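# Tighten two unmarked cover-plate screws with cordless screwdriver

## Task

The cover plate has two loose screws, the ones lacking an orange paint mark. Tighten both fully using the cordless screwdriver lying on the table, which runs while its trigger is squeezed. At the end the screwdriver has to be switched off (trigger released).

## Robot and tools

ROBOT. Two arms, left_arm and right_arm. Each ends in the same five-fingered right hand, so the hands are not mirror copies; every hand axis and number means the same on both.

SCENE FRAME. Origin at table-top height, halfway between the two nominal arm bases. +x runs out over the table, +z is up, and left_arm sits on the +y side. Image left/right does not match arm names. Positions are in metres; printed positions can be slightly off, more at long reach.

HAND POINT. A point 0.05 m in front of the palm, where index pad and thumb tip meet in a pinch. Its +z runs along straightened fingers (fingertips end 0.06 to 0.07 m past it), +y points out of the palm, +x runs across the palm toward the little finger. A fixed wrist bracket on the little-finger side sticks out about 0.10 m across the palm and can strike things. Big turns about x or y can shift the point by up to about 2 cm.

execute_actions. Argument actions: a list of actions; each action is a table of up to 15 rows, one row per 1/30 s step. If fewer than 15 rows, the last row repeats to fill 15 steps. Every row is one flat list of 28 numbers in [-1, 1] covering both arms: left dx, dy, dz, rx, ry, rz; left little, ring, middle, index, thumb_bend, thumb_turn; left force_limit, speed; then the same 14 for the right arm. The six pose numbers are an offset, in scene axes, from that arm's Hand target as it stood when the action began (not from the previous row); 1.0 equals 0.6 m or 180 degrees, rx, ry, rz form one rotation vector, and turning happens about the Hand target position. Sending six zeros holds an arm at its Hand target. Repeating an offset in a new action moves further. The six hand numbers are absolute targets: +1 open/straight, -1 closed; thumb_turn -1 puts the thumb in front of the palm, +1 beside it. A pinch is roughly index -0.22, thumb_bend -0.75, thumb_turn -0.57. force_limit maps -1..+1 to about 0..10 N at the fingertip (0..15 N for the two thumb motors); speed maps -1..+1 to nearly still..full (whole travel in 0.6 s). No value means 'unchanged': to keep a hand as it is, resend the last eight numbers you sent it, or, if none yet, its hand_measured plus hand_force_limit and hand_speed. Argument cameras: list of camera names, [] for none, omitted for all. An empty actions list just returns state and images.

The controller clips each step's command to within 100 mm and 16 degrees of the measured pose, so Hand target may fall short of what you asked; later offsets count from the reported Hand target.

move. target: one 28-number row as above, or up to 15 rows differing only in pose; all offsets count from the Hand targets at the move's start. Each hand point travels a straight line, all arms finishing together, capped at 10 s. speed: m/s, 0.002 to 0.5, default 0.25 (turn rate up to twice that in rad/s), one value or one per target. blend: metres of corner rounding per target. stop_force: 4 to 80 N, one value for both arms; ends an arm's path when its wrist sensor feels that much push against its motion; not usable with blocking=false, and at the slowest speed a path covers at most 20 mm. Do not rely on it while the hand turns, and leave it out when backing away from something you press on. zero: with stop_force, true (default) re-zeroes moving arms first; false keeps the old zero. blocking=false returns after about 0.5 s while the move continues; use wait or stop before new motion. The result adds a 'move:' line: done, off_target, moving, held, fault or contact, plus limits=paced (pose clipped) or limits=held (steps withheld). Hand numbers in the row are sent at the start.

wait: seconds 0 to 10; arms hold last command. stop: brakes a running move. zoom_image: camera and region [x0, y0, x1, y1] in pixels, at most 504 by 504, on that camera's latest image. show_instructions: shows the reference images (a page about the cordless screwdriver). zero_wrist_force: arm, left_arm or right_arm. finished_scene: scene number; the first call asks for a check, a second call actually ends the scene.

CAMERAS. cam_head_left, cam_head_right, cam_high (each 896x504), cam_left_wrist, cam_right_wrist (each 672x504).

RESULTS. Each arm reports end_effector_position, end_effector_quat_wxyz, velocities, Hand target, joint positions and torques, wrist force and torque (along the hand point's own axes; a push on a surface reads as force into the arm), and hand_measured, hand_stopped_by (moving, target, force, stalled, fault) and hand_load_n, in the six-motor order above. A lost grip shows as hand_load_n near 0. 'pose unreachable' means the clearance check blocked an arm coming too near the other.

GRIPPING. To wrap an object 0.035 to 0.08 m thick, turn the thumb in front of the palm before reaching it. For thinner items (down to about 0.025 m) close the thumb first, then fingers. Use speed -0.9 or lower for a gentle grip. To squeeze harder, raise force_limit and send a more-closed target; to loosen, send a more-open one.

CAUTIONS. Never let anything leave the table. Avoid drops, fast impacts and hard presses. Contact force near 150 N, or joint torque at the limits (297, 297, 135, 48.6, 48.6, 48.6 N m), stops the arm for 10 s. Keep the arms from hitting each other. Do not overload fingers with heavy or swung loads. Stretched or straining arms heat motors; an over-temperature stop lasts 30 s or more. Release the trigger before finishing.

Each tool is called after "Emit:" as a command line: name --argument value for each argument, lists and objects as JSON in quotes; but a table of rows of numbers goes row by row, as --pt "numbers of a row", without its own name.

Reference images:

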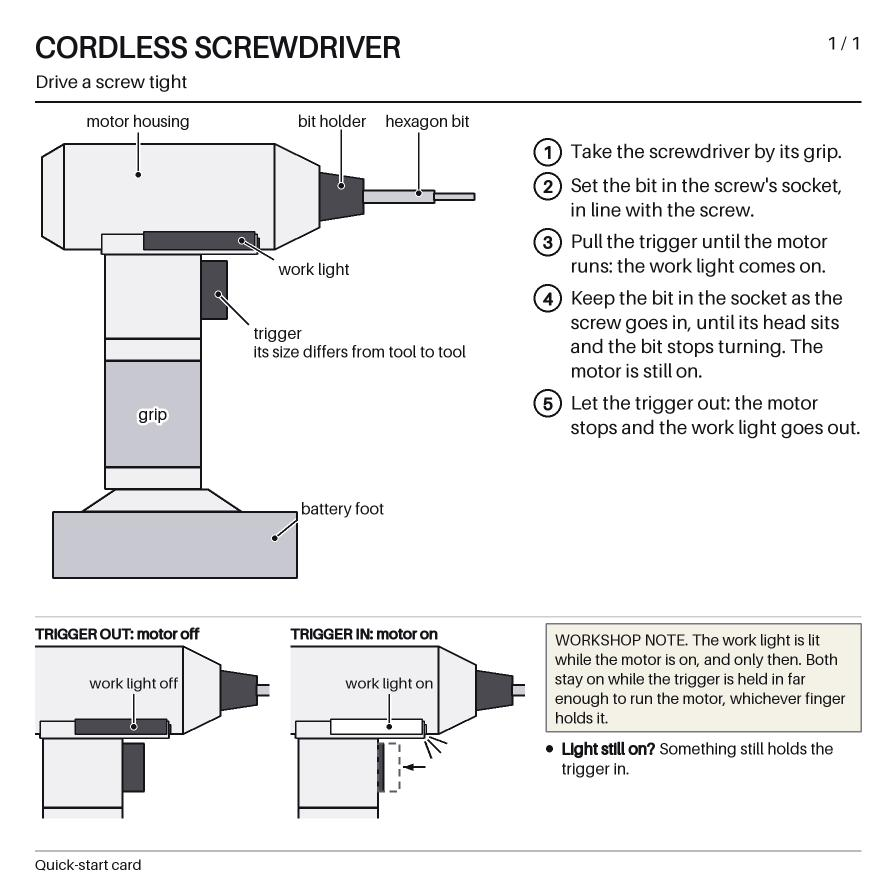

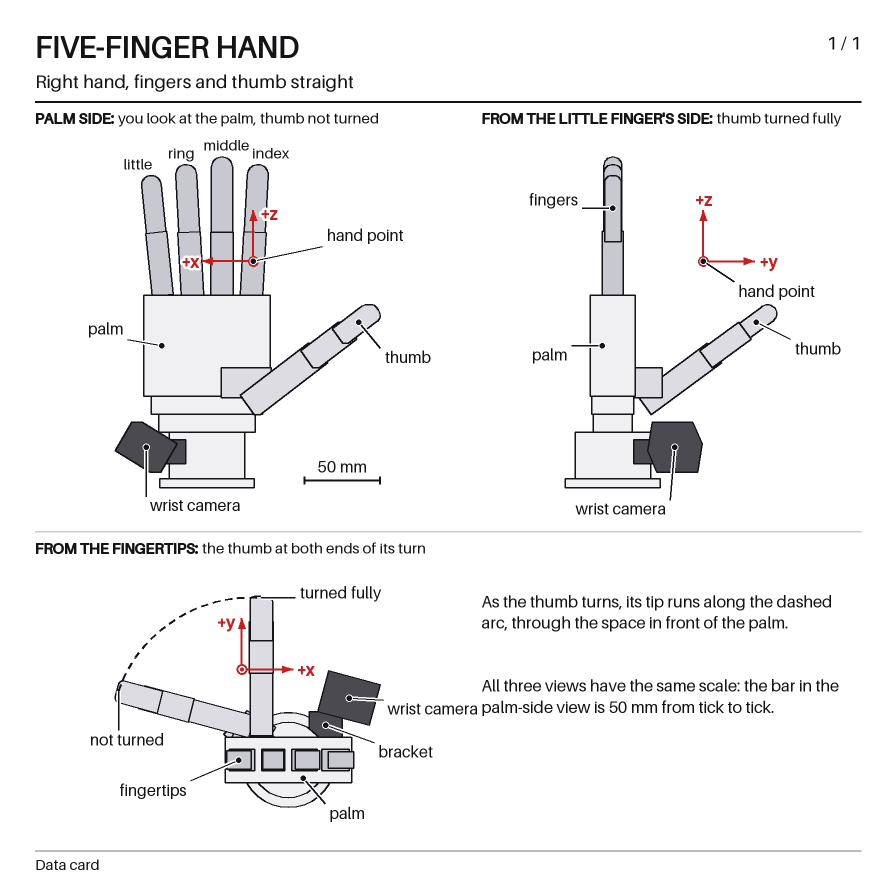

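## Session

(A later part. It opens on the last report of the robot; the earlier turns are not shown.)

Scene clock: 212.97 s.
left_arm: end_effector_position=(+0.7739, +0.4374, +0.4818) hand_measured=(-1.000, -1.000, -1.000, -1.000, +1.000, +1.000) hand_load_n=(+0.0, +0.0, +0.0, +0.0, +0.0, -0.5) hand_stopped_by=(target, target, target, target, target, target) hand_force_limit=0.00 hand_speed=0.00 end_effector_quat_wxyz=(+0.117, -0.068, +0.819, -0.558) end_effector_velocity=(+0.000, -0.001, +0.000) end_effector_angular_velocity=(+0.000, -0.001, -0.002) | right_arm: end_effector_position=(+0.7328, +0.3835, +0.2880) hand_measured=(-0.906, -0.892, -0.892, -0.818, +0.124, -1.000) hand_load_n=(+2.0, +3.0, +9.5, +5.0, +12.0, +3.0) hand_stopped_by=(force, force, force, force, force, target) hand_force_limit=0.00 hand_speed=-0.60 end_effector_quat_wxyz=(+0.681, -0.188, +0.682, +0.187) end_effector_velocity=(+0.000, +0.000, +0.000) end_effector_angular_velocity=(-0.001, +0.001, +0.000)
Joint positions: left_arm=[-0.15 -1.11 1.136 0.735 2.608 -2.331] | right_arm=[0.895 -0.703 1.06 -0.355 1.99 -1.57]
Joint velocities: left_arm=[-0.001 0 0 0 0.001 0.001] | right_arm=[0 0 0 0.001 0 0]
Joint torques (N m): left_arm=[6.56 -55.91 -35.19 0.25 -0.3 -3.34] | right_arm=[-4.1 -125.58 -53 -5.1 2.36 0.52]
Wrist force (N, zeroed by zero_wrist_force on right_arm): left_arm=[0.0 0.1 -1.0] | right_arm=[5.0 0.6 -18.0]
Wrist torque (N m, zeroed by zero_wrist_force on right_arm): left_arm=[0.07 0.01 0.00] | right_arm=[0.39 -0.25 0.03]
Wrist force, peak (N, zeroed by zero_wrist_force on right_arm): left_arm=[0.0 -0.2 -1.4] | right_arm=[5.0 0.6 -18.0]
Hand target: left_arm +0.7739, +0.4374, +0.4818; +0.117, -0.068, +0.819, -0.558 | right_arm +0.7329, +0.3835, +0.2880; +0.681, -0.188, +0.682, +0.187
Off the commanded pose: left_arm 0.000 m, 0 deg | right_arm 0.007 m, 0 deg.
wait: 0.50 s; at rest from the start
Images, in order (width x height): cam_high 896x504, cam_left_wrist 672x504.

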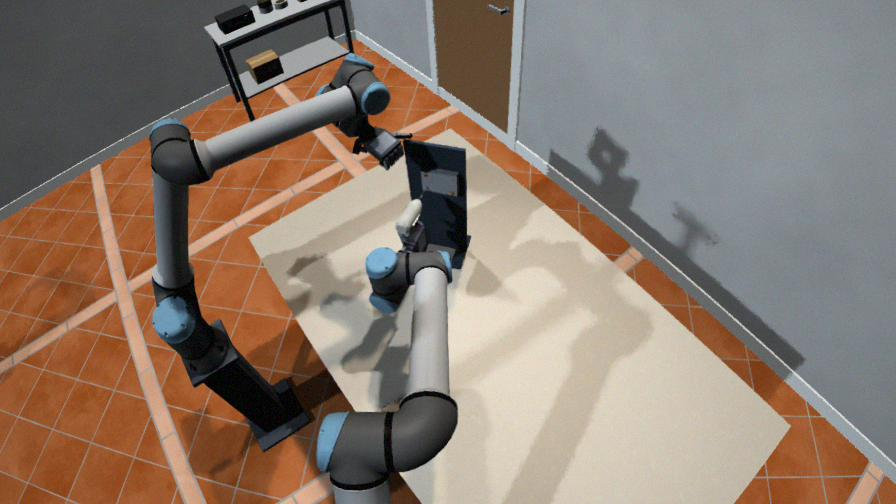

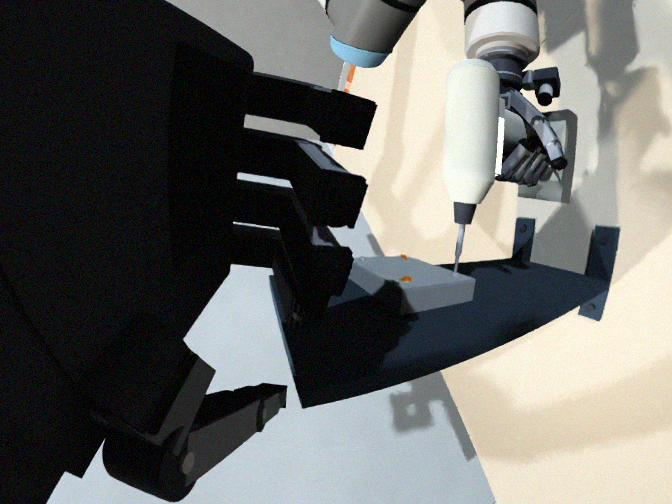

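Emit:
move --target '[0.065,-0.149,0.022,0,0,0,-1,-1,-1,-1,1,1,0,0,0,0,0,0,0,0,-1,-1,-1,-1,-1,-1,0,-0.6]' --speed 0.15 --cameras '["cam_left_wrist"]'

Emit:
zoom_image --camera "cam_left_wrist" --region '[540, 314, 560, 334]'

Emit:
zoom_image --camera "cam_left_wrist" --region '[535, 300, 575, 340]'

Scene clock: 214.20 s.
left_arm: end_effector_position=(+0.8130, +0.3479, +0.4950) hand_measured=(-1.000, -1.000, -1.000, -1.000, +1.000, +1.000) hand_load_n=(+0.0, +0.0, +0.0, +0.0, +0.0, +0.0) hand_stopped_by=(target, target, target, target, target, target) hand_force_limit=0.00 hand_speed=0.00 end_effector_quat_wxyz=(+0.117, -0.068, +0.819, -0.558) end_effector_velocity=(-0.002, +0.001, -0.001) end_effector_angular_velocity=(+0.000, +0.002, -0.002) | right_arm: end_effector_position=(+0.7328, +0.3835, +0.2880) hand_measured=(-0.906, -0.892, -0.892, -0.818, +0.124, -1.000) hand_load_n=(+2.0, +3.5, +9.5, +5.0, +12.0, +2.5) hand_stopped_by=(force, force, force, force, force, target) hand_force_limit=0.00 hand_speed=-0.60 end_effector_quat_wxyz=(+0.681, -0.188, +0.682, +0.187) end_effector_velocity=(+0.000, +0.000, -0.003) end_effector_angular_velocity=(-0.003, +0.001, +0.000)
Joint positions: left_arm=[-0.255 -1.063 1.027 0.69 2.528 -2.457] | right_arm=[0.895 -0.703 1.06 -0.355 1.99 -1.57]
Joint velocities: left_arm=[0.001 -0.002 0.005 0.001 0.002 0.003] | right_arm=[0 0.003 0 0 0 0]
Joint torques (N m): left_arm=[10.8 -89.59 -27.86 5.1 3.39 3.89] | right_arm=[-8.22 -119.49 -50.3 -5.08 1.82 0.66]
Wrist force (N, zeroed by zero_wrist_force on right_arm): left_arm=[-0.2 0.0 -0.8] | right_arm=[2.7 2.7 -9.7]
Wrist torque (N m, zeroed by zero_wrist_force on right_arm): left_arm=[0.05 0.05 -0.03] | right_arm=[0.31 -0.19 0.04]
Wrist force, peak (N, zeroed by zero_wrist_force on right_arm): left_arm=[0.7 0.9 -2.6] | right_arm=[5.0 0.3 -17.9]
Hand target: left_arm +0.8128, +0.3479, +0.4951; +0.117, -0.068, +0.819, -0.558 | right_arm +0.7329, +0.3835, +0.2880; +0.681, -0.188, +0.682, +0.187
Off the commanded pose: left_arm 0.000 m, 0 deg | right_arm 0.000 m, 0 deg.
move: done
Images, in order (width x height): cam_left_wrist 672x504.

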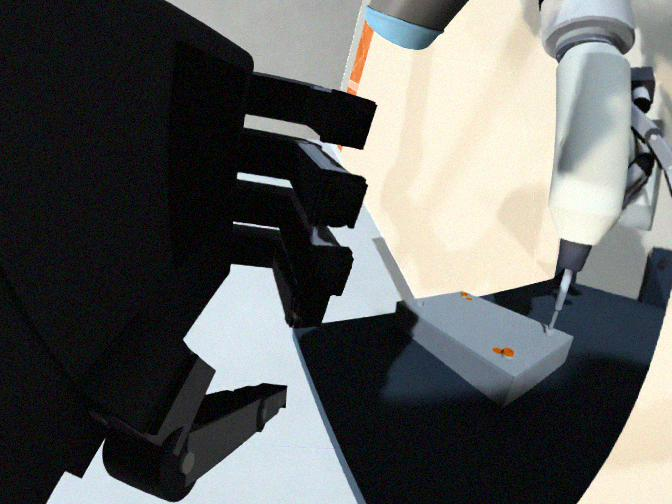

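Scaled by 25.200 from the camera's 672x504 image, which has a finer 960x720 frame.

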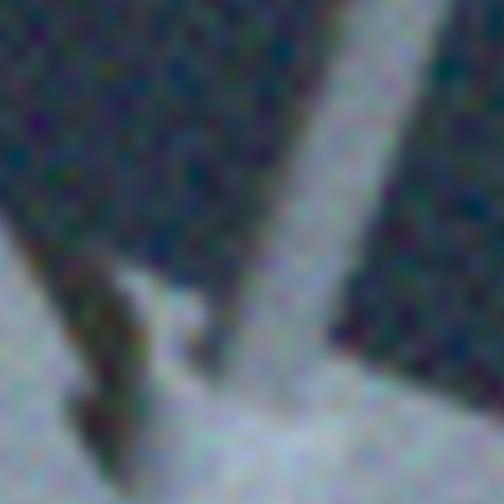

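Scaled by 12.600 from the camera's 672x504 image, which has a finer 960x720 frame.

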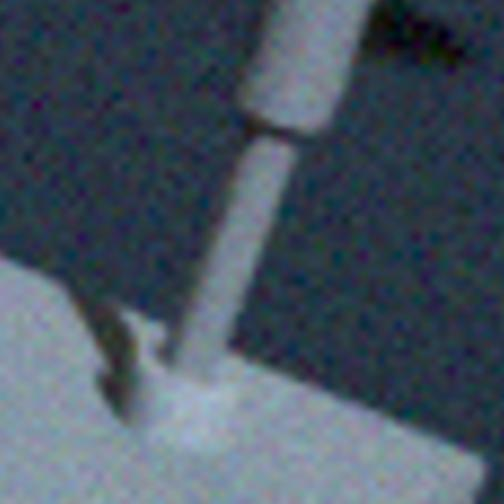

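Emit:
wait --seconds 1.5 --cameras '["cam_left_wrist"]'

Emit:
zoom_image --camera "cam_left_wrist" --region '[535, 305, 575, 345]'

Scene clock: 215.80 s.
left_arm: end_effector_position=(+0.8128, +0.3479, +0.4951) hand_measured=(-1.000, -1.000, -1.000, -1.000, +1.000, +1.000) hand_load_n=(+0.0, +0.5, +0.0, +0.0, +0.0, +0.0) hand_stopped_by=(target, target, target, target, target, target) hand_force_limit=0.00 hand_speed=0.00 end_effector_quat_wxyz=(+0.117, -0.068, +0.819, -0.558) end_effector_velocity=(+0.000, +0.000, +0.000) end_effector_angular_velocity=(+0.000, +0.000, +0.000) | right_arm: end_effector_position=(+0.7328, +0.3835, +0.2880) hand_measured=(-0.906, -0.892, -0.892, -0.818, +0.124, -1.000) hand_load_n=(+1.5, +3.5, +9.5, +5.0, +11.5, +3.0) hand_stopped_by=(force, force, force, force, force, target) hand_force_limit=0.00 hand_speed=-0.60 end_effector_quat_wxyz=(+0.681, -0.188, +0.682, +0.187) end_effector_velocity=(+0.000, +0.000, -0.001) end_effector_angular_velocity=(+0.000, +0.000, +0.000)
Joint positions: left_arm=[-0.255 -1.063 1.027 0.69 2.528 -2.457] | right_arm=[0.895 -0.703 1.06 -0.355 1.99 -1.57]
Joint velocities: left_arm=[0 0 0 0 0 0.001] | right_arm=[0 0.001 0 -0.001 0 0]
Joint torques (N m): left_arm=[-12.17 -91.45 -31.74 3.43 3.19 4.03] | right_arm=[-5.91 -122.65 -50.67 -6.28 1.14 0.48]
Wrist force (N, zeroed by zero_wrist_force on right_arm): left_arm=[-0.1 -0.3 -1.4] | right_arm=[4.6 0.3 -16.8]
Wrist torque (N m, zeroed by zero_wrist_force on right_arm): left_arm=[0.05 0.04 -0.02] | right_arm=[0.20 -0.22 -0.06]
Wrist force, peak (N, zeroed by zero_wrist_force on right_arm): left_arm=[-0.2 -0.1 -1.4] | right_arm=[5.0 0.5 -18.0]
Hand target: left_arm +0.8128, +0.3479, +0.4951; +0.117, -0.068, +0.819, -0.558 | right_arm +0.7329, +0.3835, +0.2880; +0.681, -0.188, +0.682, +0.187
Off the commanded pose: left_arm 0.000 m, 0 deg | right_arm 0.000 m, 0 deg.
wait: 1.50 s; at rest by 0.07 s
Images, in order (width x height): cam_left_wrist 672x504.

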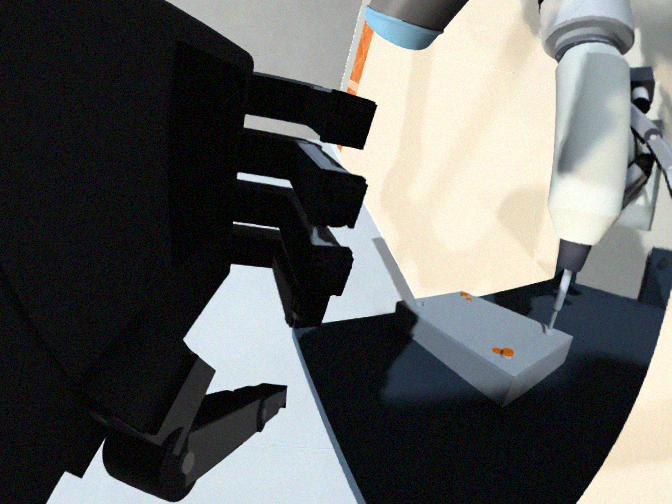

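Scaled by 12.600 from the camera's 672x504 image, which has a finer 960x720 frame.

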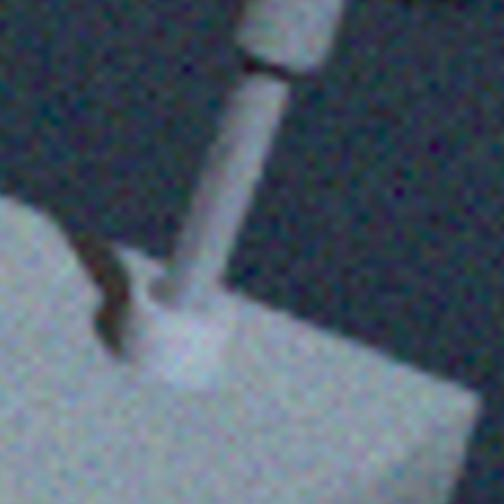

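Emit:
wait --seconds 0.1 --cameras '[]'

Emit:
wait --seconds 0.1 --cameras '[]'

Emit:
wait --seconds 0.1 --cameras '[]'

Emit:
wait --seconds 0.1 --cameras '[]'

Scene clock: 216.20 s.
left_arm: end_effector_position=(+0.8128, +0.3479, +0.4951) hand_measured=(-1.000, -1.000, -1.000, -1.000, +1.000, +1.000) hand_load_n=(+0.5, +0.0, +0.0, +0.0, +0.0, +0.0) hand_stopped_by=(target, target, target, target, target, target) hand_force_limit=0.00 hand_speed=0.00 end_effector_quat_wxyz=(+0.117, -0.068, +0.819, -0.558) end_effector_velocity=(+0.000, +0.001, +0.001) end_effector_angular_velocity=(+0.000, -0.001, +0.001) | right_arm: end_effector_position=(+0.7328, +0.3835, +0.2880) hand_measured=(-0.906, -0.892, -0.892, -0.818, +0.124, -1.000) hand_load_n=(+1.5, +3.5, +9.5, +5.0, +12.0, +2.5) hand_stopped_by=(force, force, force, force, force, target) hand_force_limit=0.00 hand_speed=-0.60 end_effector_quat_wxyz=(+0.681, -0.188, +0.682, +0.187) end_effector_velocity=(+0.000, +0.000, +0.000) end_effector_angular_velocity=(+0.001, -0.001, +0.000)
Joint positions: left_arm=[-0.255 -1.063 1.027 0.69 2.528 -2.457] | right_arm=[0.895 -0.703 1.06 -0.355 1.99 -1.57]
Joint velocities: left_arm=[0.001 -0.001 0 0 0 0] | right_arm=[0 0 0 -0.001 0 0]
Joint torques (N m): left_arm=[-11.38 -91.8 -31.83 3.4 3.28 4.01] | right_arm=[-14.25 -132.38 -51.24 -6.01 1.24 0.45]
Wrist force (N, zeroed by zero_wrist_force on right_arm): left_arm=[0.1 -0.3 -1.0] | right_arm=[4.7 0.6 -15.4]
Wrist torque (N m, zeroed by zero_wrist_force on right_arm): left_arm=[0.02 0.01 -0.02] | right_arm=[0.15 -0.25 -0.03]
Wrist force, peak (N, zeroed by zero_wrist_force on right_arm): left_arm=[-0.2 -0.1 -1.3] | right_arm=[4.6 0.5 -16.7]
Hand target: left_arm +0.8128, +0.3479, +0.4951; +0.117, -0.068, +0.819, -0.558 | right_arm +0.7329, +0.3835, +0.2880; +0.681, -0.188, +0.682, +0.187
Off the commanded pose: left_arm 0.000 m, 0 deg | right_arm 0.000 m, 0 deg.
wait: 0.10 s; at rest from the start
No camera images: "cameras" was empty.

Scene clock: 216.30 s.
left_arm: end_effector_position=(+0.8128, +0.3479, +0.4951) hand_measured=(-1.000, -1.000, -1.000, -1.000, +1.000, +1.000) hand_load_n=(+0.0, +0.0, +0.0, +0.0, +0.0, -0.5) hand_stopped_by=(target, target, target, target, target, target) hand_force_limit=0.00 hand_speed=0.00 end_effector_quat_wxyz=(+0.117, -0.068, +0.819, -0.558) end_effector_velocity=(+0.000, +0.000, +0.000) end_effector_angular_velocity=(+0.000, -0.001, +0.000) | right_arm: end_effector_position=(+0.7328, +0.3835, +0.2880) hand_measured=(-0.906, -0.892, -0.892, -0.818, +0.124, -1.000) hand_load_n=(+2.0, +3.5, +9.5, +5.0, +12.0, +2.5) hand_stopped_by=(force, force, force, force, force, target) hand_force_limit=0.00 hand_speed=-0.60 end_effector_quat_wxyz=(+0.681, -0.188, +0.682, +0.187) end_effector_velocity=(+0.000, +0.000, +0.000) end_effector_angular_velocity=(+0.000, +0.000, +0.000)
Joint positions: left_arm=[-0.255 -1.063 1.027 0.69 2.528 -2.457] | right_arm=[0.895 -0.703 1.06 -0.355 1.99 -1.57]
Joint velocities: left_arm=[0 0 0 0 0 0.001] | right_arm=[0 0 0 0 0 0]
Joint torques (N m): left_arm=[-15.33 -92.37 -31.29 3.68 3.29 4.08] | right_arm=[-15.66 -127.65 -52 -6.96 1.1 0.43]
Wrist force (N, zeroed by zero_wrist_force on right_arm): left_arm=[-0.1 0.2 -1.0] | right_arm=[4.4 0.6 -15.6]
Wrist torque (N m, zeroed by zero_wrist_force on right_arm): left_arm=[0.10 0.04 -0.02] | right_arm=[0.19 -0.18 -0.04]
Wrist force, peak (N, zeroed by zero_wrist_force on right_arm): left_arm=[-0.1 0.0 -1.2] | right_arm=[5.0 0.8 -15.9]
Hand target: left_arm +0.8128, +0.3479, +0.4951; +0.117, -0.068, +0.819, -0.558 | right_arm +0.7329, +0.3835, +0.2880; +0.681, -0.188, +0.682, +0.187
Off the commanded pose: left_arm 0.000 m, 0 deg | right_arm 0.000 m, 0 deg.
wait: 0.10 s; no rest
No camera images: "cameras" was empty.

Scene clock: 216.40 s.
left_arm: end_effector_position=(+0.8128, +0.3479, +0.4951) hand_measured=(-1.000, -1.000, -1.000, -1.000, +1.000, +1.000) hand_load_n=(+0.0, +0.0, +0.0, +0.0, +0.0, -0.5) hand_stopped_by=(target, target, target, target, target, target) hand_force_limit=0.00 hand_speed=0.00 end_effector_quat_wxyz=(+0.117, -0.068, +0.819, -0.558) end_effector_velocity=(+0.000, -0.001, +0.000) end_effector_angular_velocity=(+0.000, +0.000, +0.000) | right_arm: end_effector_position=(+0.7328, +0.3835, +0.2880) hand_measured=(-0.906, -0.892, -0.892, -0.818, +0.124, -1.000) hand_load_n=(+1.5, +3.5, +9.5, +5.0, +12.0, +2.5) hand_stopped_by=(force, force, force, force, force, target) hand_force_limit=0.00 hand_speed=-0.60 end_effector_quat_wxyz=(+0.681, -0.188, +0.682, +0.187) end_effector_velocity=(+0.000, +0.000, -0.001) end_effector_angular_velocity=(-0.001, +0.000, +0.000)
Joint positions: left_arm=[-0.255 -1.063 1.027 0.69 2.528 -2.457] | right_arm=[0.895 -0.703 1.06 -0.355 1.99 -1.57]
Joint velocities: left_arm=[-0.001 0 0 0 0 0] | right_arm=[0 0.001 0 0 0 0]
Joint torques (N m): left_arm=[-11.6 -92.06 -31.52 3.36 3.26 4.01] | right_arm=[-11.28 -127.94 -51.87 -6.62 0.91 0.37]
Wrist force (N, zeroed by zero_wrist_force on right_arm): left_arm=[-0.2 -0.3 -1.2] | right_arm=[4.0 0.5 -14.5]
Wrist torque (N m, zeroed by zero_wrist_force on right_arm): left_arm=[0.04 0.06 -0.03] | right_arm=[0.08 -0.15 -0.08]
Wrist force, peak (N, zeroed by zero_wrist_force on right_arm): left_arm=[-0.2 -0.3 -1.2] | right_arm=[5.1 1.2 -16.0]
Hand target: left_arm +0.8128, +0.3479, +0.4951; +0.117, -0.068, +0.819, -0.558 | right_arm +0.7329, +0.3835, +0.2880; +0.681, -0.188, +0.682, +0.187
Off the commanded pose: left_arm 0.000 m, 0 deg | right_arm 0.000 m, 0 deg.
wait: 0.10 s; no rest
No camera images: "cameras" was empty.

Scene clock: 216.50 s.
left_arm: end_effector_position=(+0.8128, +0.3479, +0.4951) hand_measured=(-1.000, -1.000, -1.000, -1.000, +1.000, +1.000) hand_load_n=(+0.0, +0.0, +0.0, +0.0, +0.0, +0.0) hand_stopped_by=(target, target, target, target, target, target) hand_force_limit=0.00 hand_speed=0.00 end_effector_quat_wxyz=(+0.117, -0.068, +0.819, -0.558) end_effector_velocity=(+0.000, +0.000, +0.000) end_effector_angular_velocity=(+0.000, +0.000, -0.001) | right_arm: end_effector_position=(+0.7328, +0.3835, +0.2880) hand_measured=(-0.906, -0.892, -0.892, -0.818, +0.124, -1.000) hand_load_n=(+2.0, +3.5, +9.5, +5.0, +12.0, +2.5) hand_stopped_by=(force, force, force, force, force, target) hand_force_limit=0.00 hand_speed=-0.60 end_effector_quat_wxyz=(+0.681, -0.188, +0.682, +0.187) end_effector_velocity=(+0.000, +0.000, +0.002) end_effector_angular_velocity=(+0.001, -0.001, +0.000)
Joint positions: left_arm=[-0.255 -1.063 1.027 0.69 2.528 -2.457] | right_arm=[0.895 -0.703 1.06 -0.355 1.99 -1.57]
Joint velocities: left_arm=[0 0 0 0 0 0] | right_arm=[0 -0.001 0 0 0 0]
Joint torques (N m): left_arm=[-12.7 -92.63 -32.25 3.4 3.89 4.41] | right_arm=[-8.2 -125.34 -51.63 -6.49 0.88 0.67]
Wrist force (N, zeroed by zero_wrist_force on right_arm): left_arm=[-0.3 0.4 -1.0] | right_arm=[3.9 1.2 -14.4]
Wrist torque (N m, zeroed by zero_wrist_force on right_arm): left_arm=[0.12 0.06 -0.02] | right_arm=[0.20 -0.15 -0.06]
Wrist force, peak (N, zeroed by zero_wrist_force on right_arm): left_arm=[-0.3 0.4 -1.0] | right_arm=[4.7 1.2 -17.2]
Hand target: left_arm +0.8128, +0.3479, +0.4951; +0.117, -0.068, +0.819, -0.558 | right_arm +0.7329, +0.3835, +0.2880; +0.681, -0.188, +0.682, +0.187
Off the commanded pose: left_arm 0.000 m, 0 deg | right_arm 0.000 m, 0 deg.
wait: 0.10 s; no rest
No camera images: "cameras" was empty.

Emit:
move --target '[-0.065,0.149,-0.022,0,0,0,-1,-1,-1,-1,1,1,0,0,0,0,0,0,0,0,-1,-1,-1,-1,-1,-1,0,-0.6]' --speed 0.15 --cameras '["cam_left_wrist"]'

Emit:
zoom_image --camera "cam_left_wrist" --region '[445, 260, 465, 280]'

Emit:
zoom_image --camera "cam_left_wrist" --region '[350, 230, 480, 330]'

Scene clock: 217.97 s.
left_arm: end_effector_position=(+0.7738, +0.4374, +0.4819) hand_measured=(-1.000, -1.000, -1.000, -1.000, +1.000, +1.000) hand_load_n=(+0.0, +0.0, +0.0, +0.5, +0.0, +0.0) hand_stopped_by=(target, target, target, target, target, target) hand_force_limit=0.00 hand_speed=0.00 end_effector_quat_wxyz=(+0.117, -0.068, +0.819, -0.558) end_effector_velocity=(+0.001, +0.000, +0.000) end_effector_angular_velocity=(-0.001, -0.004, +0.000) | right_arm: end_effector_position=(+0.7329, +0.3835, +0.2880) hand_measured=(-0.906, -0.892, -0.892, -0.818, +0.124, -1.000) hand_load_n=(+2.0, +3.5, +9.5, +5.0, +12.0, +2.5) hand_stopped_by=(force, force, force, force, force, target) hand_force_limit=0.00 hand_speed=-0.60 end_effector_quat_wxyz=(+0.681, -0.188, +0.682, +0.187) end_effector_velocity=(+0.000, +0.000, +0.001) end_effector_angular_velocity=(-0.001, +0.000, +0.000)
Joint positions: left_arm=[-0.15 -1.11 1.136 0.735 2.608 -2.331] | right_arm=[0.895 -0.703 1.06 -0.355 1.99 -1.57]
Joint velocities: left_arm=[0 0 0 -0.003 0 0] | right_arm=[0 -0.001 0 0.002 0 -0.001]
Joint torques (N m): left_arm=[-6.78 -54.07 -51.06 -1.6 -0.91 -3.25] | right_arm=[-12.9 -125.78 -50.47 -6.76 0.71 0.52]
Wrist force (N, zeroed by zero_wrist_force on right_arm): left_arm=[-0.2 0.1 -0.9] | right_arm=[3.4 1.1 -13.7]
Wrist torque (N m, zeroed by zero_wrist_force on right_arm): left_arm=[0.08 0.04 -0.02] | right_arm=[0.17 -0.08 -0.07]
Wrist force, peak (N, zeroed by zero_wrist_force on right_arm): left_arm=[0.1 1.1 -2.7] | right_arm=[5.2 0.7 -17.9]
Hand target: left_arm +0.7739, +0.4374, +0.4819; +0.117, -0.068, +0.819, -0.558 | right_arm +0.7329, +0.3835, +0.2880; +0.681, -0.188, +0.682, +0.187
Off the commanded pose: left_arm 0.000 m, 0 deg | right_arm 0.000 m, 0 deg.
move: done
Images, in order (width x height): cam_left_wrist 672x504.

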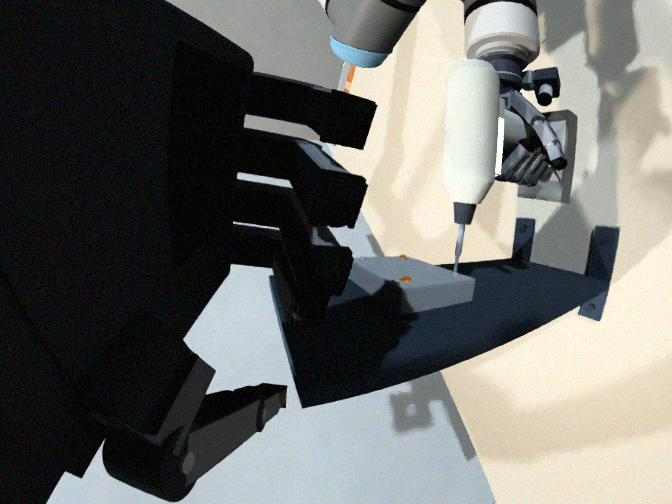

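Scaled by 25.200 from the camera's 672x504 image, which has a finer 960x720 frame.

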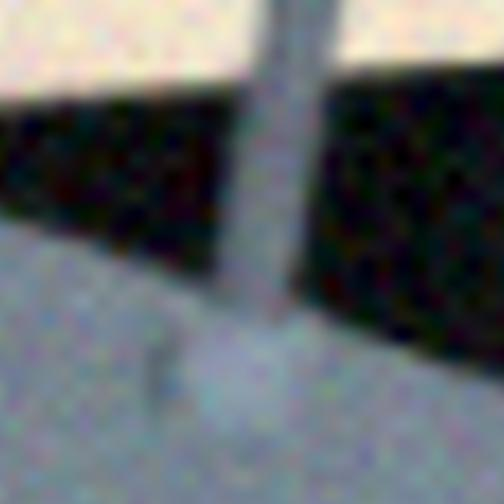

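Scaled by 3.877 from the camera's 672x504 image, which has a finer 960x720 frame.

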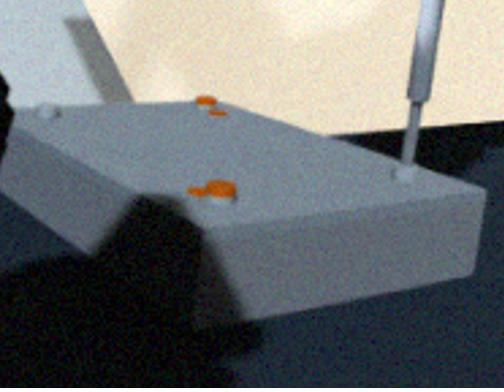

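Emit:
move --target '[0,0,0,0,0,0,-1,-1,-1,-1,1,1,0,0,-0.0009,-0.0006,0,0,0,0,-1,-1,-1,-1,-1,-1,0,-0.6]' --speed 0.005 --cameras '[]'

Emit:
wait --seconds 0.1 --cameras '[]'

Emit:
wait --seconds 0.1 --cameras '[]'

Scene clock: 218.87 s.
left_arm: end_effector_position=(+0.7739, +0.4374, +0.4819) hand_measured=(-1.000, -1.000, -1.000, -1.000, +1.000, +1.000) hand_load_n=(+0.0, +0.0, +0.5, +0.0, +0.0, -0.5) hand_stopped_by=(target, target, target, target, target, target) hand_force_limit=0.00 hand_speed=0.00 end_effector_quat_wxyz=(+0.117, -0.068, +0.819, -0.558) end_effector_velocity=(+0.000, +0.000, +0.000) end_effector_angular_velocity=(+0.000, +0.001, +0.000) | right_arm: end_effector_position=(+0.7324, +0.3831, +0.2880) hand_measured=(-0.906, -0.892, -0.892, -0.818, +0.124, -1.000) hand_load_n=(+1.5, +3.5, +10.0, +5.0, +11.0, +3.5) hand_stopped_by=(force, force, force, force, force, target) hand_force_limit=0.00 hand_speed=-0.60 end_effector_quat_wxyz=(+0.681, -0.188, +0.682, +0.187) end_effector_velocity=(+0.000, +0.000, +0.000) end_effector_angular_velocity=(-0.001, +0.001, +0.000)
Joint positions: left_arm=[-0.15 -1.11 1.136 0.735 2.608 -2.331] | right_arm=[0.895 -0.704 1.062 -0.356 1.99 -1.57]
Joint velocities: left_arm=[0 0 0 0 0 -0.001] | right_arm=[0 0 0 0.001 0 0.001]
Joint torques (N m): left_arm=[8.44 -53.6 -51.58 -1.1 -1 -2.65] | right_arm=[13.76 -129.01 -41.76 -6.03 2.01 0.47]
Wrist force (N, zeroed by zero_wrist_force on right_arm): left_arm=[0.0 0.0 -1.3] | right_arm=[0.3 0.5 -1.6]
Wrist torque (N m, zeroed by zero_wrist_force on right_arm): left_arm=[0.07 0.03 -0.01] | right_arm=[0.07 -0.10 0.01]
Wrist force, peak (N, zeroed by zero_wrist_force on right_arm): left_arm=[0.0 0.6 -1.5] | right_arm=[4.9 0.4 -17.9]
Hand target: left_arm +0.7739, +0.4374, +0.4819; +0.117, -0.068, +0.819, -0.558 | right_arm +0.7323, +0.3832, +0.2880; +0.681, -0.188, +0.682, +0.187
Off the commanded pose: left_arm 0.000 m, 0 deg | right_arm 0.000 m, 0 deg.
move: done
No camera images: "cameras" was empty.

Scene clock: 218.97 s.
left_arm: end_effector_position=(+0.7739, +0.4374, +0.4819) hand_measured=(-1.000, -1.000, -1.000, -1.000, +1.000, +1.000) hand_load_n=(+0.0, +0.0, +0.0, +0.5, +0.0, +0.0) hand_stopped_by=(target, target, target, target, target, target) hand_force_limit=0.00 hand_speed=0.00 end_effector_quat_wxyz=(+0.117, -0.068, +0.819, -0.558) end_effector_velocity=(+0.000, +0.000, +0.000) end_effector_angular_velocity=(-0.001, +0.000, +0.000) | right_arm: end_effector_position=(+0.7324, +0.3831, +0.2880) hand_measured=(-0.906, -0.892, -0.892, -0.818, +0.124, -1.000) hand_load_n=(+2.0, +3.5, +10.0, +5.0, +11.5, +3.5) hand_stopped_by=(force, force, force, force, force, target) hand_force_limit=0.00 hand_speed=-0.60 end_effector_quat_wxyz=(+0.681, -0.188, +0.682, +0.187) end_effector_velocity=(+0.000, +0.000, +0.001) end_effector_angular_velocity=(+0.001, +0.000, +0.000)
Joint positions: left_arm=[-0.15 -1.11 1.136 0.735 2.608 -2.331] | right_arm=[0.895 -0.704 1.062 -0.356 1.99 -1.57]
Joint velocities: left_arm=[0 0 0 0 0.001 0] | right_arm=[0 -0.001 0 0 0 0]
Joint torques (N m): left_arm=[5.88 -55.7 -50.12 -1.15 -0.7 -2.46] | right_arm=[13.85 -128.14 -42.18 -5.77 1.63 0.31]
Wrist force (N, zeroed by zero_wrist_force on right_arm): left_arm=[-0.2 0.2 -1.1] | right_arm=[-0.5 0.4 -1.2]
Wrist torque (N m, zeroed by zero_wrist_force on right_arm): left_arm=[0.09 0.04 -0.01] | right_arm=[0.04 0.02 -0.04]
Wrist force, peak (N, zeroed by zero_wrist_force on right_arm): left_arm=[0.1 -0.1 -1.3] | right_arm=[-0.1 0.3 -2.0]
Hand target: left_arm +0.7739, +0.4374, +0.4819; +0.117, -0.068, +0.819, -0.558 | right_arm +0.7323, +0.3832, +0.2880; +0.681, -0.188, +0.682, +0.187
Off the commanded pose: left_arm 0.000 m, 0 deg | right_arm 0.000 m, 0 deg.
wait: 0.10 s; no rest
No camera images: "cameras" was empty.

Scene clock: 219.07 s.
left_arm: end_effector_position=(+0.7739, +0.4374, +0.4819) hand_measured=(-1.000, -1.000, -1.000, -1.000, +1.000, +1.000) hand_load_n=(+0.5, +0.0, +0.0, +0.0, +0.0, -0.5) hand_stopped_by=(target, target, target, target, target, target) hand_force_limit=0.00 hand_speed=0.00 end_effector_quat_wxyz=(+0.117, -0.068, +0.819, -0.558) end_effector_velocity=(+0.000, +0.000, +0.000) end_effector_angular_velocity=(+0.001, +0.000, -0.001) | right_arm: end_effector_position=(+0.7323, +0.3831, +0.2880) hand_measured=(-0.906, -0.892, -0.892, -0.818, +0.124, -1.000) hand_load_n=(+1.5, +3.5, +10.0, +5.0, +11.5, +3.5) hand_stopped_by=(force, force, force, force, force, target) hand_force_limit=0.00 hand_speed=-0.60 end_effector_quat_wxyz=(+0.681, -0.188, +0.682, +0.187) end_effector_velocity=(+0.000, +0.000, +0.000) end_effector_angular_velocity=(-0.001, +0.000, +0.000)
Joint positions: left_arm=[-0.15 -1.11 1.136 0.735 2.608 -2.331] | right_arm=[0.896 -0.704 1.062 -0.356 1.99 -1.57]
Joint velocities: left_arm=[-0.001 0 0 0.001 0 0.002] | right_arm=[0 0 0 0.001 0 0]
Joint torques (N m): left_arm=[10.92 -56.17 -49.18 -1.01 -0.8 -2.71] | right_arm=[13.36 -127.19 -42.41 -5.54 1.44 0.38]
Wrist force (N, zeroed by zero_wrist_force on right_arm): left_arm=[-0.2 0.1 -1.4] | right_arm=[0.2 0.4 -1.1]
Wrist torque (N m, zeroed by zero_wrist_force on right_arm): left_arm=[0.10 0.07 -0.02] | right_arm=[0.05 -0.07 0.01]
Wrist force, peak (N, zeroed by zero_wrist_force on right_arm): left_arm=[0.2 0.4 -1.6] | right_arm=[0.0 0.6 -1.9]
Hand target: left_arm +0.7739, +0.4374, +0.4819; +0.117, -0.068, +0.819, -0.558 | right_arm +0.7323, +0.3832, +0.2880; +0.681, -0.188, +0.682, +0.187
Off the commanded pose: left_arm 0.000 m, 0 deg | right_arm 0.000 m, 0 deg.
wait: 0.10 s; no rest
No camera images: "cameras" was empty.

Emit:
move --target '[0,0,0,0,0,0,-1,-1,-1,-1,1,1,0,0,0.00042,0.00027,0,0,0,0,-1,-1,-1,-1,-1,-1,0,-0.6]' --speed 0.002 --cameras '[]'

Emit:
wait --seconds 0.5 --cameras '[]'

Emit:
wait --seconds 0.5 --cameras '[]'

Scene clock: 219.90 s.
left_arm: end_effector_position=(+0.7739, +0.4374, +0.4819) hand_measured=(-1.000, -1.000, -1.000, -1.000, +1.000, +1.000) hand_load_n=(+0.0, +0.0, -0.5, +0.0, +0.0, -0.5) hand_stopped_by=(target, target, target, target, target, target) hand_force_limit=0.00 hand_speed=0.00 end_effector_quat_wxyz=(+0.117, -0.068, +0.819, -0.558) end_effector_velocity=(+0.000, +0.000, +0.000) end_effector_angular_velocity=(+0.001, -0.002, +0.000) | right_arm: end_effector_position=(+0.7325, +0.3834, +0.2880) hand_measured=(-0.906, -0.892, -0.892, -0.818, +0.124, -1.000) hand_load_n=(+1.5, +3.5, +10.0, +5.0, +11.5, +3.0) hand_stopped_by=(force, force, force, force, force, target) hand_force_limit=0.00 hand_speed=-0.60 end_effector_quat_wxyz=(+0.681, -0.188, +0.682, +0.187) end_effector_velocity=(+0.000, +0.000, +0.002) end_effector_angular_velocity=(+0.001, -0.001, +0.000)
Joint positions: left_arm=[-0.15 -1.11 1.136 0.735 2.608 -2.331] | right_arm=[0.896 -0.704 1.061 -0.356 1.99 -1.57]
Joint velocities: left_arm=[0 0 0 0 0 0.002] | right_arm=[0 -0.001 0 0 0 0]
Joint torques (N m): left_arm=[9.42 -53.76 -48.58 -0.58 -0.45 -3.22] | right_arm=[-13.23 -113.99 -51.92 -2.18 -0.85 0.33]
Wrist force (N, zeroed by zero_wrist_force on right_arm): left_arm=[0.0 0.0 -1.1] | right_arm=[0.1 0.7 -4.3]
Wrist torque (N m, zeroed by zero_wrist_force on right_arm): left_arm=[0.06 0.02 0.00] | right_arm=[0.07 -0.04 -0.05]
Wrist force, peak (N, zeroed by zero_wrist_force on right_arm): left_arm=[0.2 0.1 -1.4] | right_arm=[0.1 0.7 -4.3]
Hand target: left_arm +0.7739, +0.4374, +0.4819; +0.117, -0.068, +0.819, -0.558 | right_arm +0.7326, +0.3833, +0.2880; +0.681, -0.188, +0.682, +0.187
Off the commanded pose: left_arm 0.000 m, 0 deg | right_arm 0.000 m, 0 deg.
move: done
No camera images: "cameras" was empty.

Scene clock: 220.40 s.
left_arm: end_effector_position=(+0.7739, +0.4374, +0.4819) hand_measured=(-1.000, -1.000, -1.000, -1.000, +1.000, +1.000) hand_load_n=(+0.0, +0.0, +0.5, +0.0, +0.0, -0.5) hand_stopped_by=(target, target, target, target, target, target) hand_force_limit=0.00 hand_speed=0.00 end_effector_quat_wxyz=(+0.117, -0.068, +0.819, -0.558) end_effector_velocity=(+0.000, +0.000, +0.000) end_effector_angular_velocity=(+0.000, +0.001, +0.000) | right_arm: end_effector_position=(+0.7325, +0.3833, +0.2880) hand_measured=(-0.906, -0.892, -0.892, -0.818, +0.124, -1.000) hand_load_n=(+1.5, +3.0, +10.0, +5.0, +11.5, +3.0) hand_stopped_by=(force, force, force, force, force, target) hand_force_limit=0.00 hand_speed=-0.60 end_effector_quat_wxyz=(+0.681, -0.188, +0.682, +0.187) end_effector_velocity=(+0.000, +0.000, +0.001) end_effector_angular_velocity=(+0.000, +0.000, +0.000)
Joint positions: left_arm=[-0.15 -1.11 1.136 0.735 2.608 -2.331] | right_arm=[0.895 -0.704 1.061 -0.356 1.99 -1.57]
Joint velocities: left_arm=[0 0 0 -0.001 0 -0.001] | right_arm=[0 -0.001 0 0.001 0 0]
Joint torques (N m): left_arm=[8.87 -55.36 -46.37 -0.6 -0.43 -3.56] | right_arm=[-15.15 -115.12 -48.87 -3.62 -0.47 0.4]
Wrist force (N, zeroed by zero_wrist_force on right_arm): left_arm=[-0.1 0.4 -0.9] | right_arm=[0.5 1.2 -5.7]
Wrist torque (N m, zeroed by zero_wrist_force on right_arm): left_arm=[0.10 0.03 -0.01] | right_arm=[0.04 -0.13 -0.06]
Wrist force, peak (N, zeroed by zero_wrist_force on right_arm): left_arm=[-0.2 0.3 -1.2] | right_arm=[1.5 1.2 -6.0]
Hand target: left_arm +0.7739, +0.4374, +0.4819; +0.117, -0.068, +0.819, -0.558 | right_arm +0.7326, +0.3833, +0.2880; +0.681, -0.188, +0.682, +0.187
Off the commanded pose: left_arm 0.000 m, 0 deg | right_arm 0.000 m, 0 deg.
wait: 0.50 s; at rest by 0.17 s
No camera images: "cameras" was empty.

Scene clock: 220.90 s.
left_arm: end_effector_position=(+0.7739, +0.4374, +0.4819) hand_measured=(-1.000, -1.000, -1.000, -1.000, +1.000, +1.000) hand_load_n=(+0.0, +0.0, +0.5, +0.0, +0.0, +0.0) hand_stopped_by=(target, target, target, target, target, target) hand_force_limit=0.00 hand_speed=0.00 end_effector_quat_wxyz=(+0.117, -0.068, +0.819, -0.558) end_effector_velocity=(+0.000, +0.001, +0.000) end_effector_angular_velocity=(+0.000, -0.001, +0.001) | right_arm: end_effector_position=(+0.7326, +0.3833, +0.2880) hand_measured=(-0.906, -0.892, -0.892, -0.818, +0.124, -1.000) hand_load_n=(+1.5, +3.5, +10.0, +5.0, +11.5, +3.0) hand_stopped_by=(force, force, force, force, force, target) hand_force_limit=0.00 hand_speed=-0.60 end_effector_quat_wxyz=(+0.681, -0.188, +0.682, +0.187) end_effector_velocity=(+0.000, +0.000, +0.001) end_effector_angular_velocity=(+0.000, +0.000, +0.000)
Joint positions: left_arm=[-0.15 -1.11 1.136 0.735 2.608 -2.331] | right_arm=[0.895 -0.704 1.061 -0.356 1.99 -1.57]
Joint velocities: left_arm=[0.001 0 0 -0.001 0 0] | right_arm=[0 -0.001 0 0 0 0]
Joint torques (N m): left_arm=[5.27 -54.47 -46.08 -0.44 -0.67 -3.46] | right_arm=[-14.6 -116.1 -45.02 -5.22 -0.22 0.42]
Wrist force (N, zeroed by zero_wrist_force on right_arm): left_arm=[-0.1 0.1 -1.3] | right_arm=[1.0 1.6 -6.5]
Wrist torque (N m, zeroed by zero_wrist_force on right_arm): left_arm=[0.08 0.05 -0.02] | right_arm=[0.12 -0.18 -0.02]
Wrist force, peak (N, zeroed by zero_wrist_force on right_arm): left_arm=[-0.2 -0.2 -1.5] | right_arm=[1.0 1.6 -6.5]
Hand target: left_arm +0.7739, +0.4374, +0.4819; +0.117, -0.068, +0.819, -0.558 | right_arm +0.7326, +0.3833, +0.2880; +0.681, -0.188, +0.682, +0.187
Off the commanded pose: left_arm 0.000 m, 0 deg | right_arm 0.000 m, 0 deg.
wait: 0.50 s; at rest by 0.17 s
No camera images: "cameras" was empty.

Emit:
move --target '[0.065,-0.149,0.022,0,0,0,-1,-1,-1,-1,1,1,0,0,-0.014,-0.009,0,0,0,0,-1,-1,-1,-0.4,-1,-1,0,-0.6]' --speed '[0.15]' --cameras '["cam_left_wrist"]'

Emit:
zoom_image --camera "cam_left_wrist" --region '[540, 314, 560, 334]'

Emit:
zoom_image --camera "cam_left_wrist" --region '[390, 270, 580, 410]'

Scene clock: 222.17 s.
left_arm: end_effector_position=(+0.8130, +0.3479, +0.4951) hand_measured=(-1.000, -1.000, -1.000, -1.000, +1.000, +1.000) hand_load_n=(+0.0, +0.0, +0.0, +0.0, +0.0, +0.0) hand_stopped_by=(target, target, target, target, target, target) hand_force_limit=0.00 hand_speed=0.00 end_effector_quat_wxyz=(+0.117, -0.068, +0.819, -0.558) end_effector_velocity=(-0.002, +0.001, -0.001) end_effector_angular_velocity=(+0.000, +0.003, -0.001) | right_arm: end_effector_position=(+0.7241, +0.3779, +0.2880) hand_measured=(-0.906, -0.892, -0.892, -0.400, +0.124, -1.000) hand_load_n=(+1.5, +3.5, +10.5, +0.0, +10.5, +4.0) hand_stopped_by=(force, force, force, target, force, target) hand_force_limit=0.00 hand_speed=-0.60 end_effector_quat_wxyz=(+0.681, -0.188, +0.682, +0.187) end_effector_velocity=(+0.001, +0.000, +0.000) end_effector_angular_velocity=(+0.000, -0.001, +0.000)
Joint positions: left_arm=[-0.255 -1.062 1.027 0.69 2.528 -2.457] | right_arm=[0.899 -0.719 1.089 -0.369 1.994 -1.57]
Joint velocities: left_arm=[0.001 -0.002 0.005 0.002 0.002 0.002] | right_arm=[0 0.001 -0.001 -0.001 0 0]
Joint torques (N m): left_arm=[11.6 -92.87 -27.89 4.6 2.85 4.2] | right_arm=[6.07 -111.75 -52.94 -2.4 0.83 0.58]
Wrist force (N, zeroed by zero_wrist_force on right_arm): left_arm=[0.0 0.0 -1.1] | right_arm=[0.2 -0.2 -0.5]
Wrist torque (N m, zeroed by zero_wrist_force on right_arm): left_arm=[0.07 0.03 -0.02] | right_arm=[0.01 -0.01 0.02]
Wrist force, peak (N, zeroed by zero_wrist_force on right_arm): left_arm=[0.1 1.2 -3.0] | right_arm=[1.9 1.5 -6.1]
Hand target: left_arm +0.8128, +0.3479, +0.4951; +0.117, -0.068, +0.819, -0.558 | right_arm +0.7242, +0.3779, +0.2879; +0.681, -0.188, +0.682, +0.187
Off the commanded pose: left_arm 0.000 m, 0 deg | right_arm 0.000 m, 0 deg.
move: done
Images, in order (width x height): cam_left_wrist 672x504.

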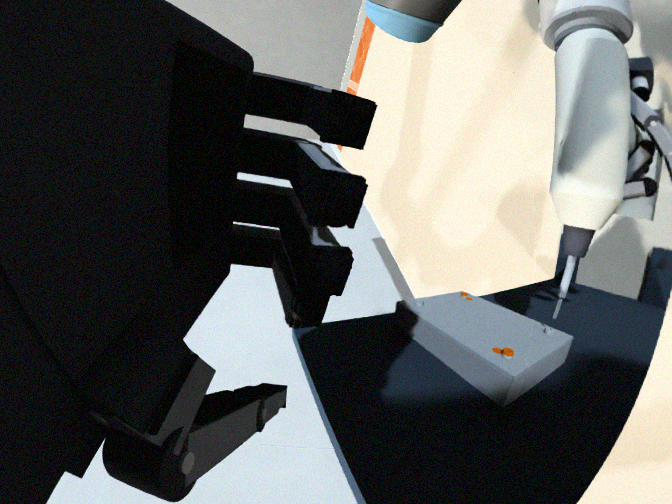

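Scaled by 25.200 from the camera's 672x504 image, which has a finer 960x720 frame.

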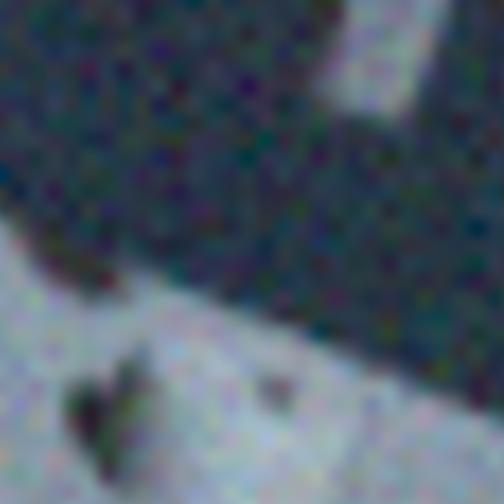

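Scaled by 2.653 from the camera's 672x504 image, which has a finer 960x720 frame.

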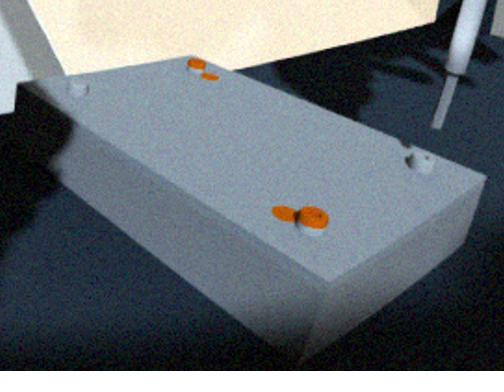

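Emit:
zoom_image --camera "cam_left_wrist" --region '[538, 318, 558, 338]'

Emit:
zoom_image --camera "cam_left_wrist" --region '[490, 335, 520, 365]'

Emit:
zoom_image --camera "cam_left_wrist" --region '[535, 300, 575, 340]'

Scaled by 25.200 from the camera's 672x504 image, which has a finer 960x720 frame.

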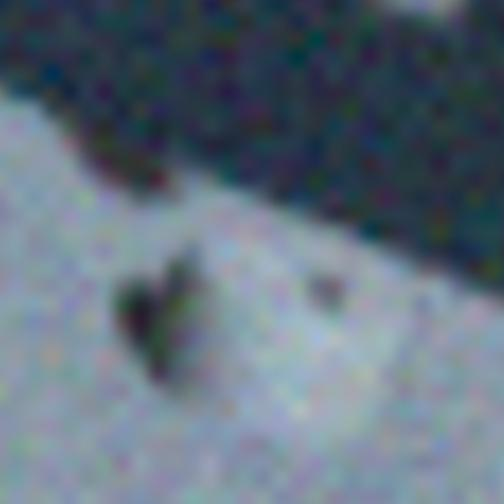

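Scaled by 16.800 from the camera's 672x504 image, which has a finer 960x720 frame.

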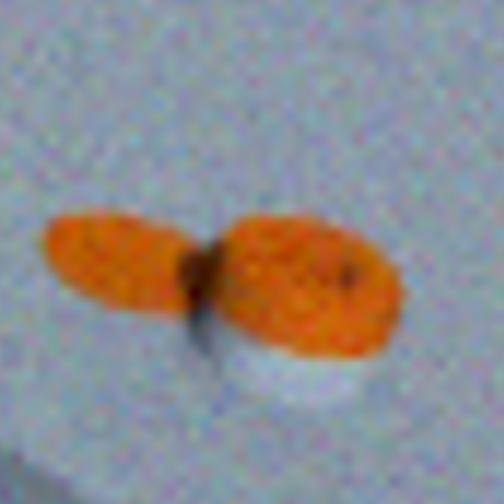

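Scaled by 12.600 from the camera's 672x504 image, which has a finer 960x720 frame.

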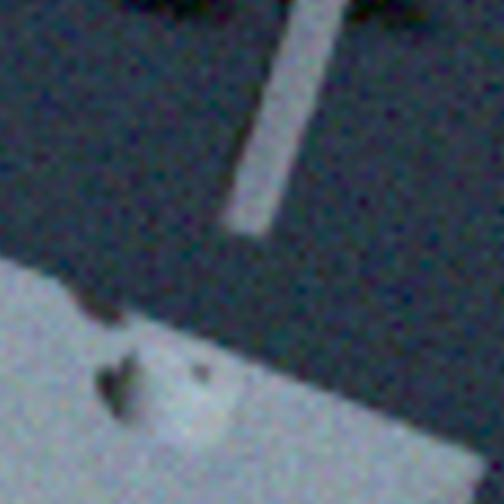

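Emit:
zoom_image --camera "cam_left_wrist" --region '[540, 250, 580, 290]'

Emit:
zoom_image --camera "cam_left_wrist" --region '[540, 285, 580, 325]'

Scaled by 12.600 from the camera's 672x504 image, which has a finer 960x720 frame.

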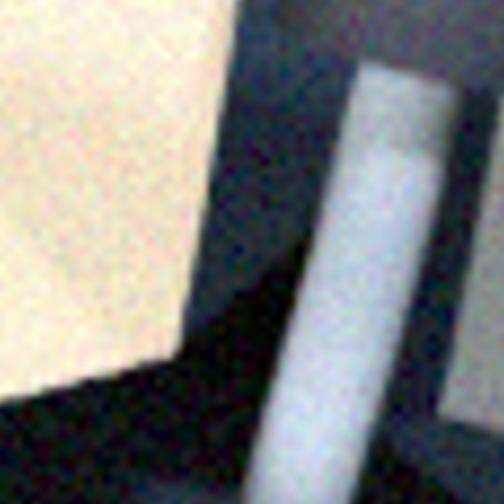

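Scaled by 12.600 from the camera's 672x504 image, which has a finer 960x720 frame.

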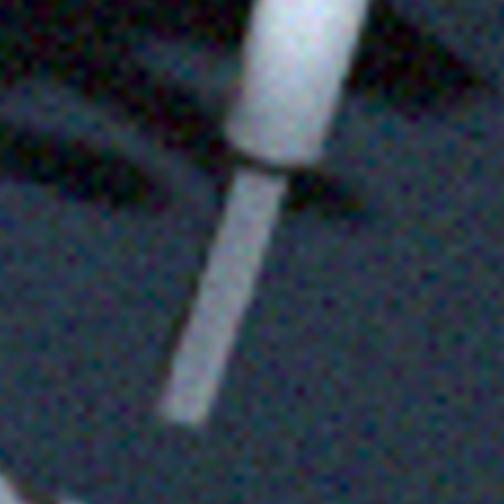

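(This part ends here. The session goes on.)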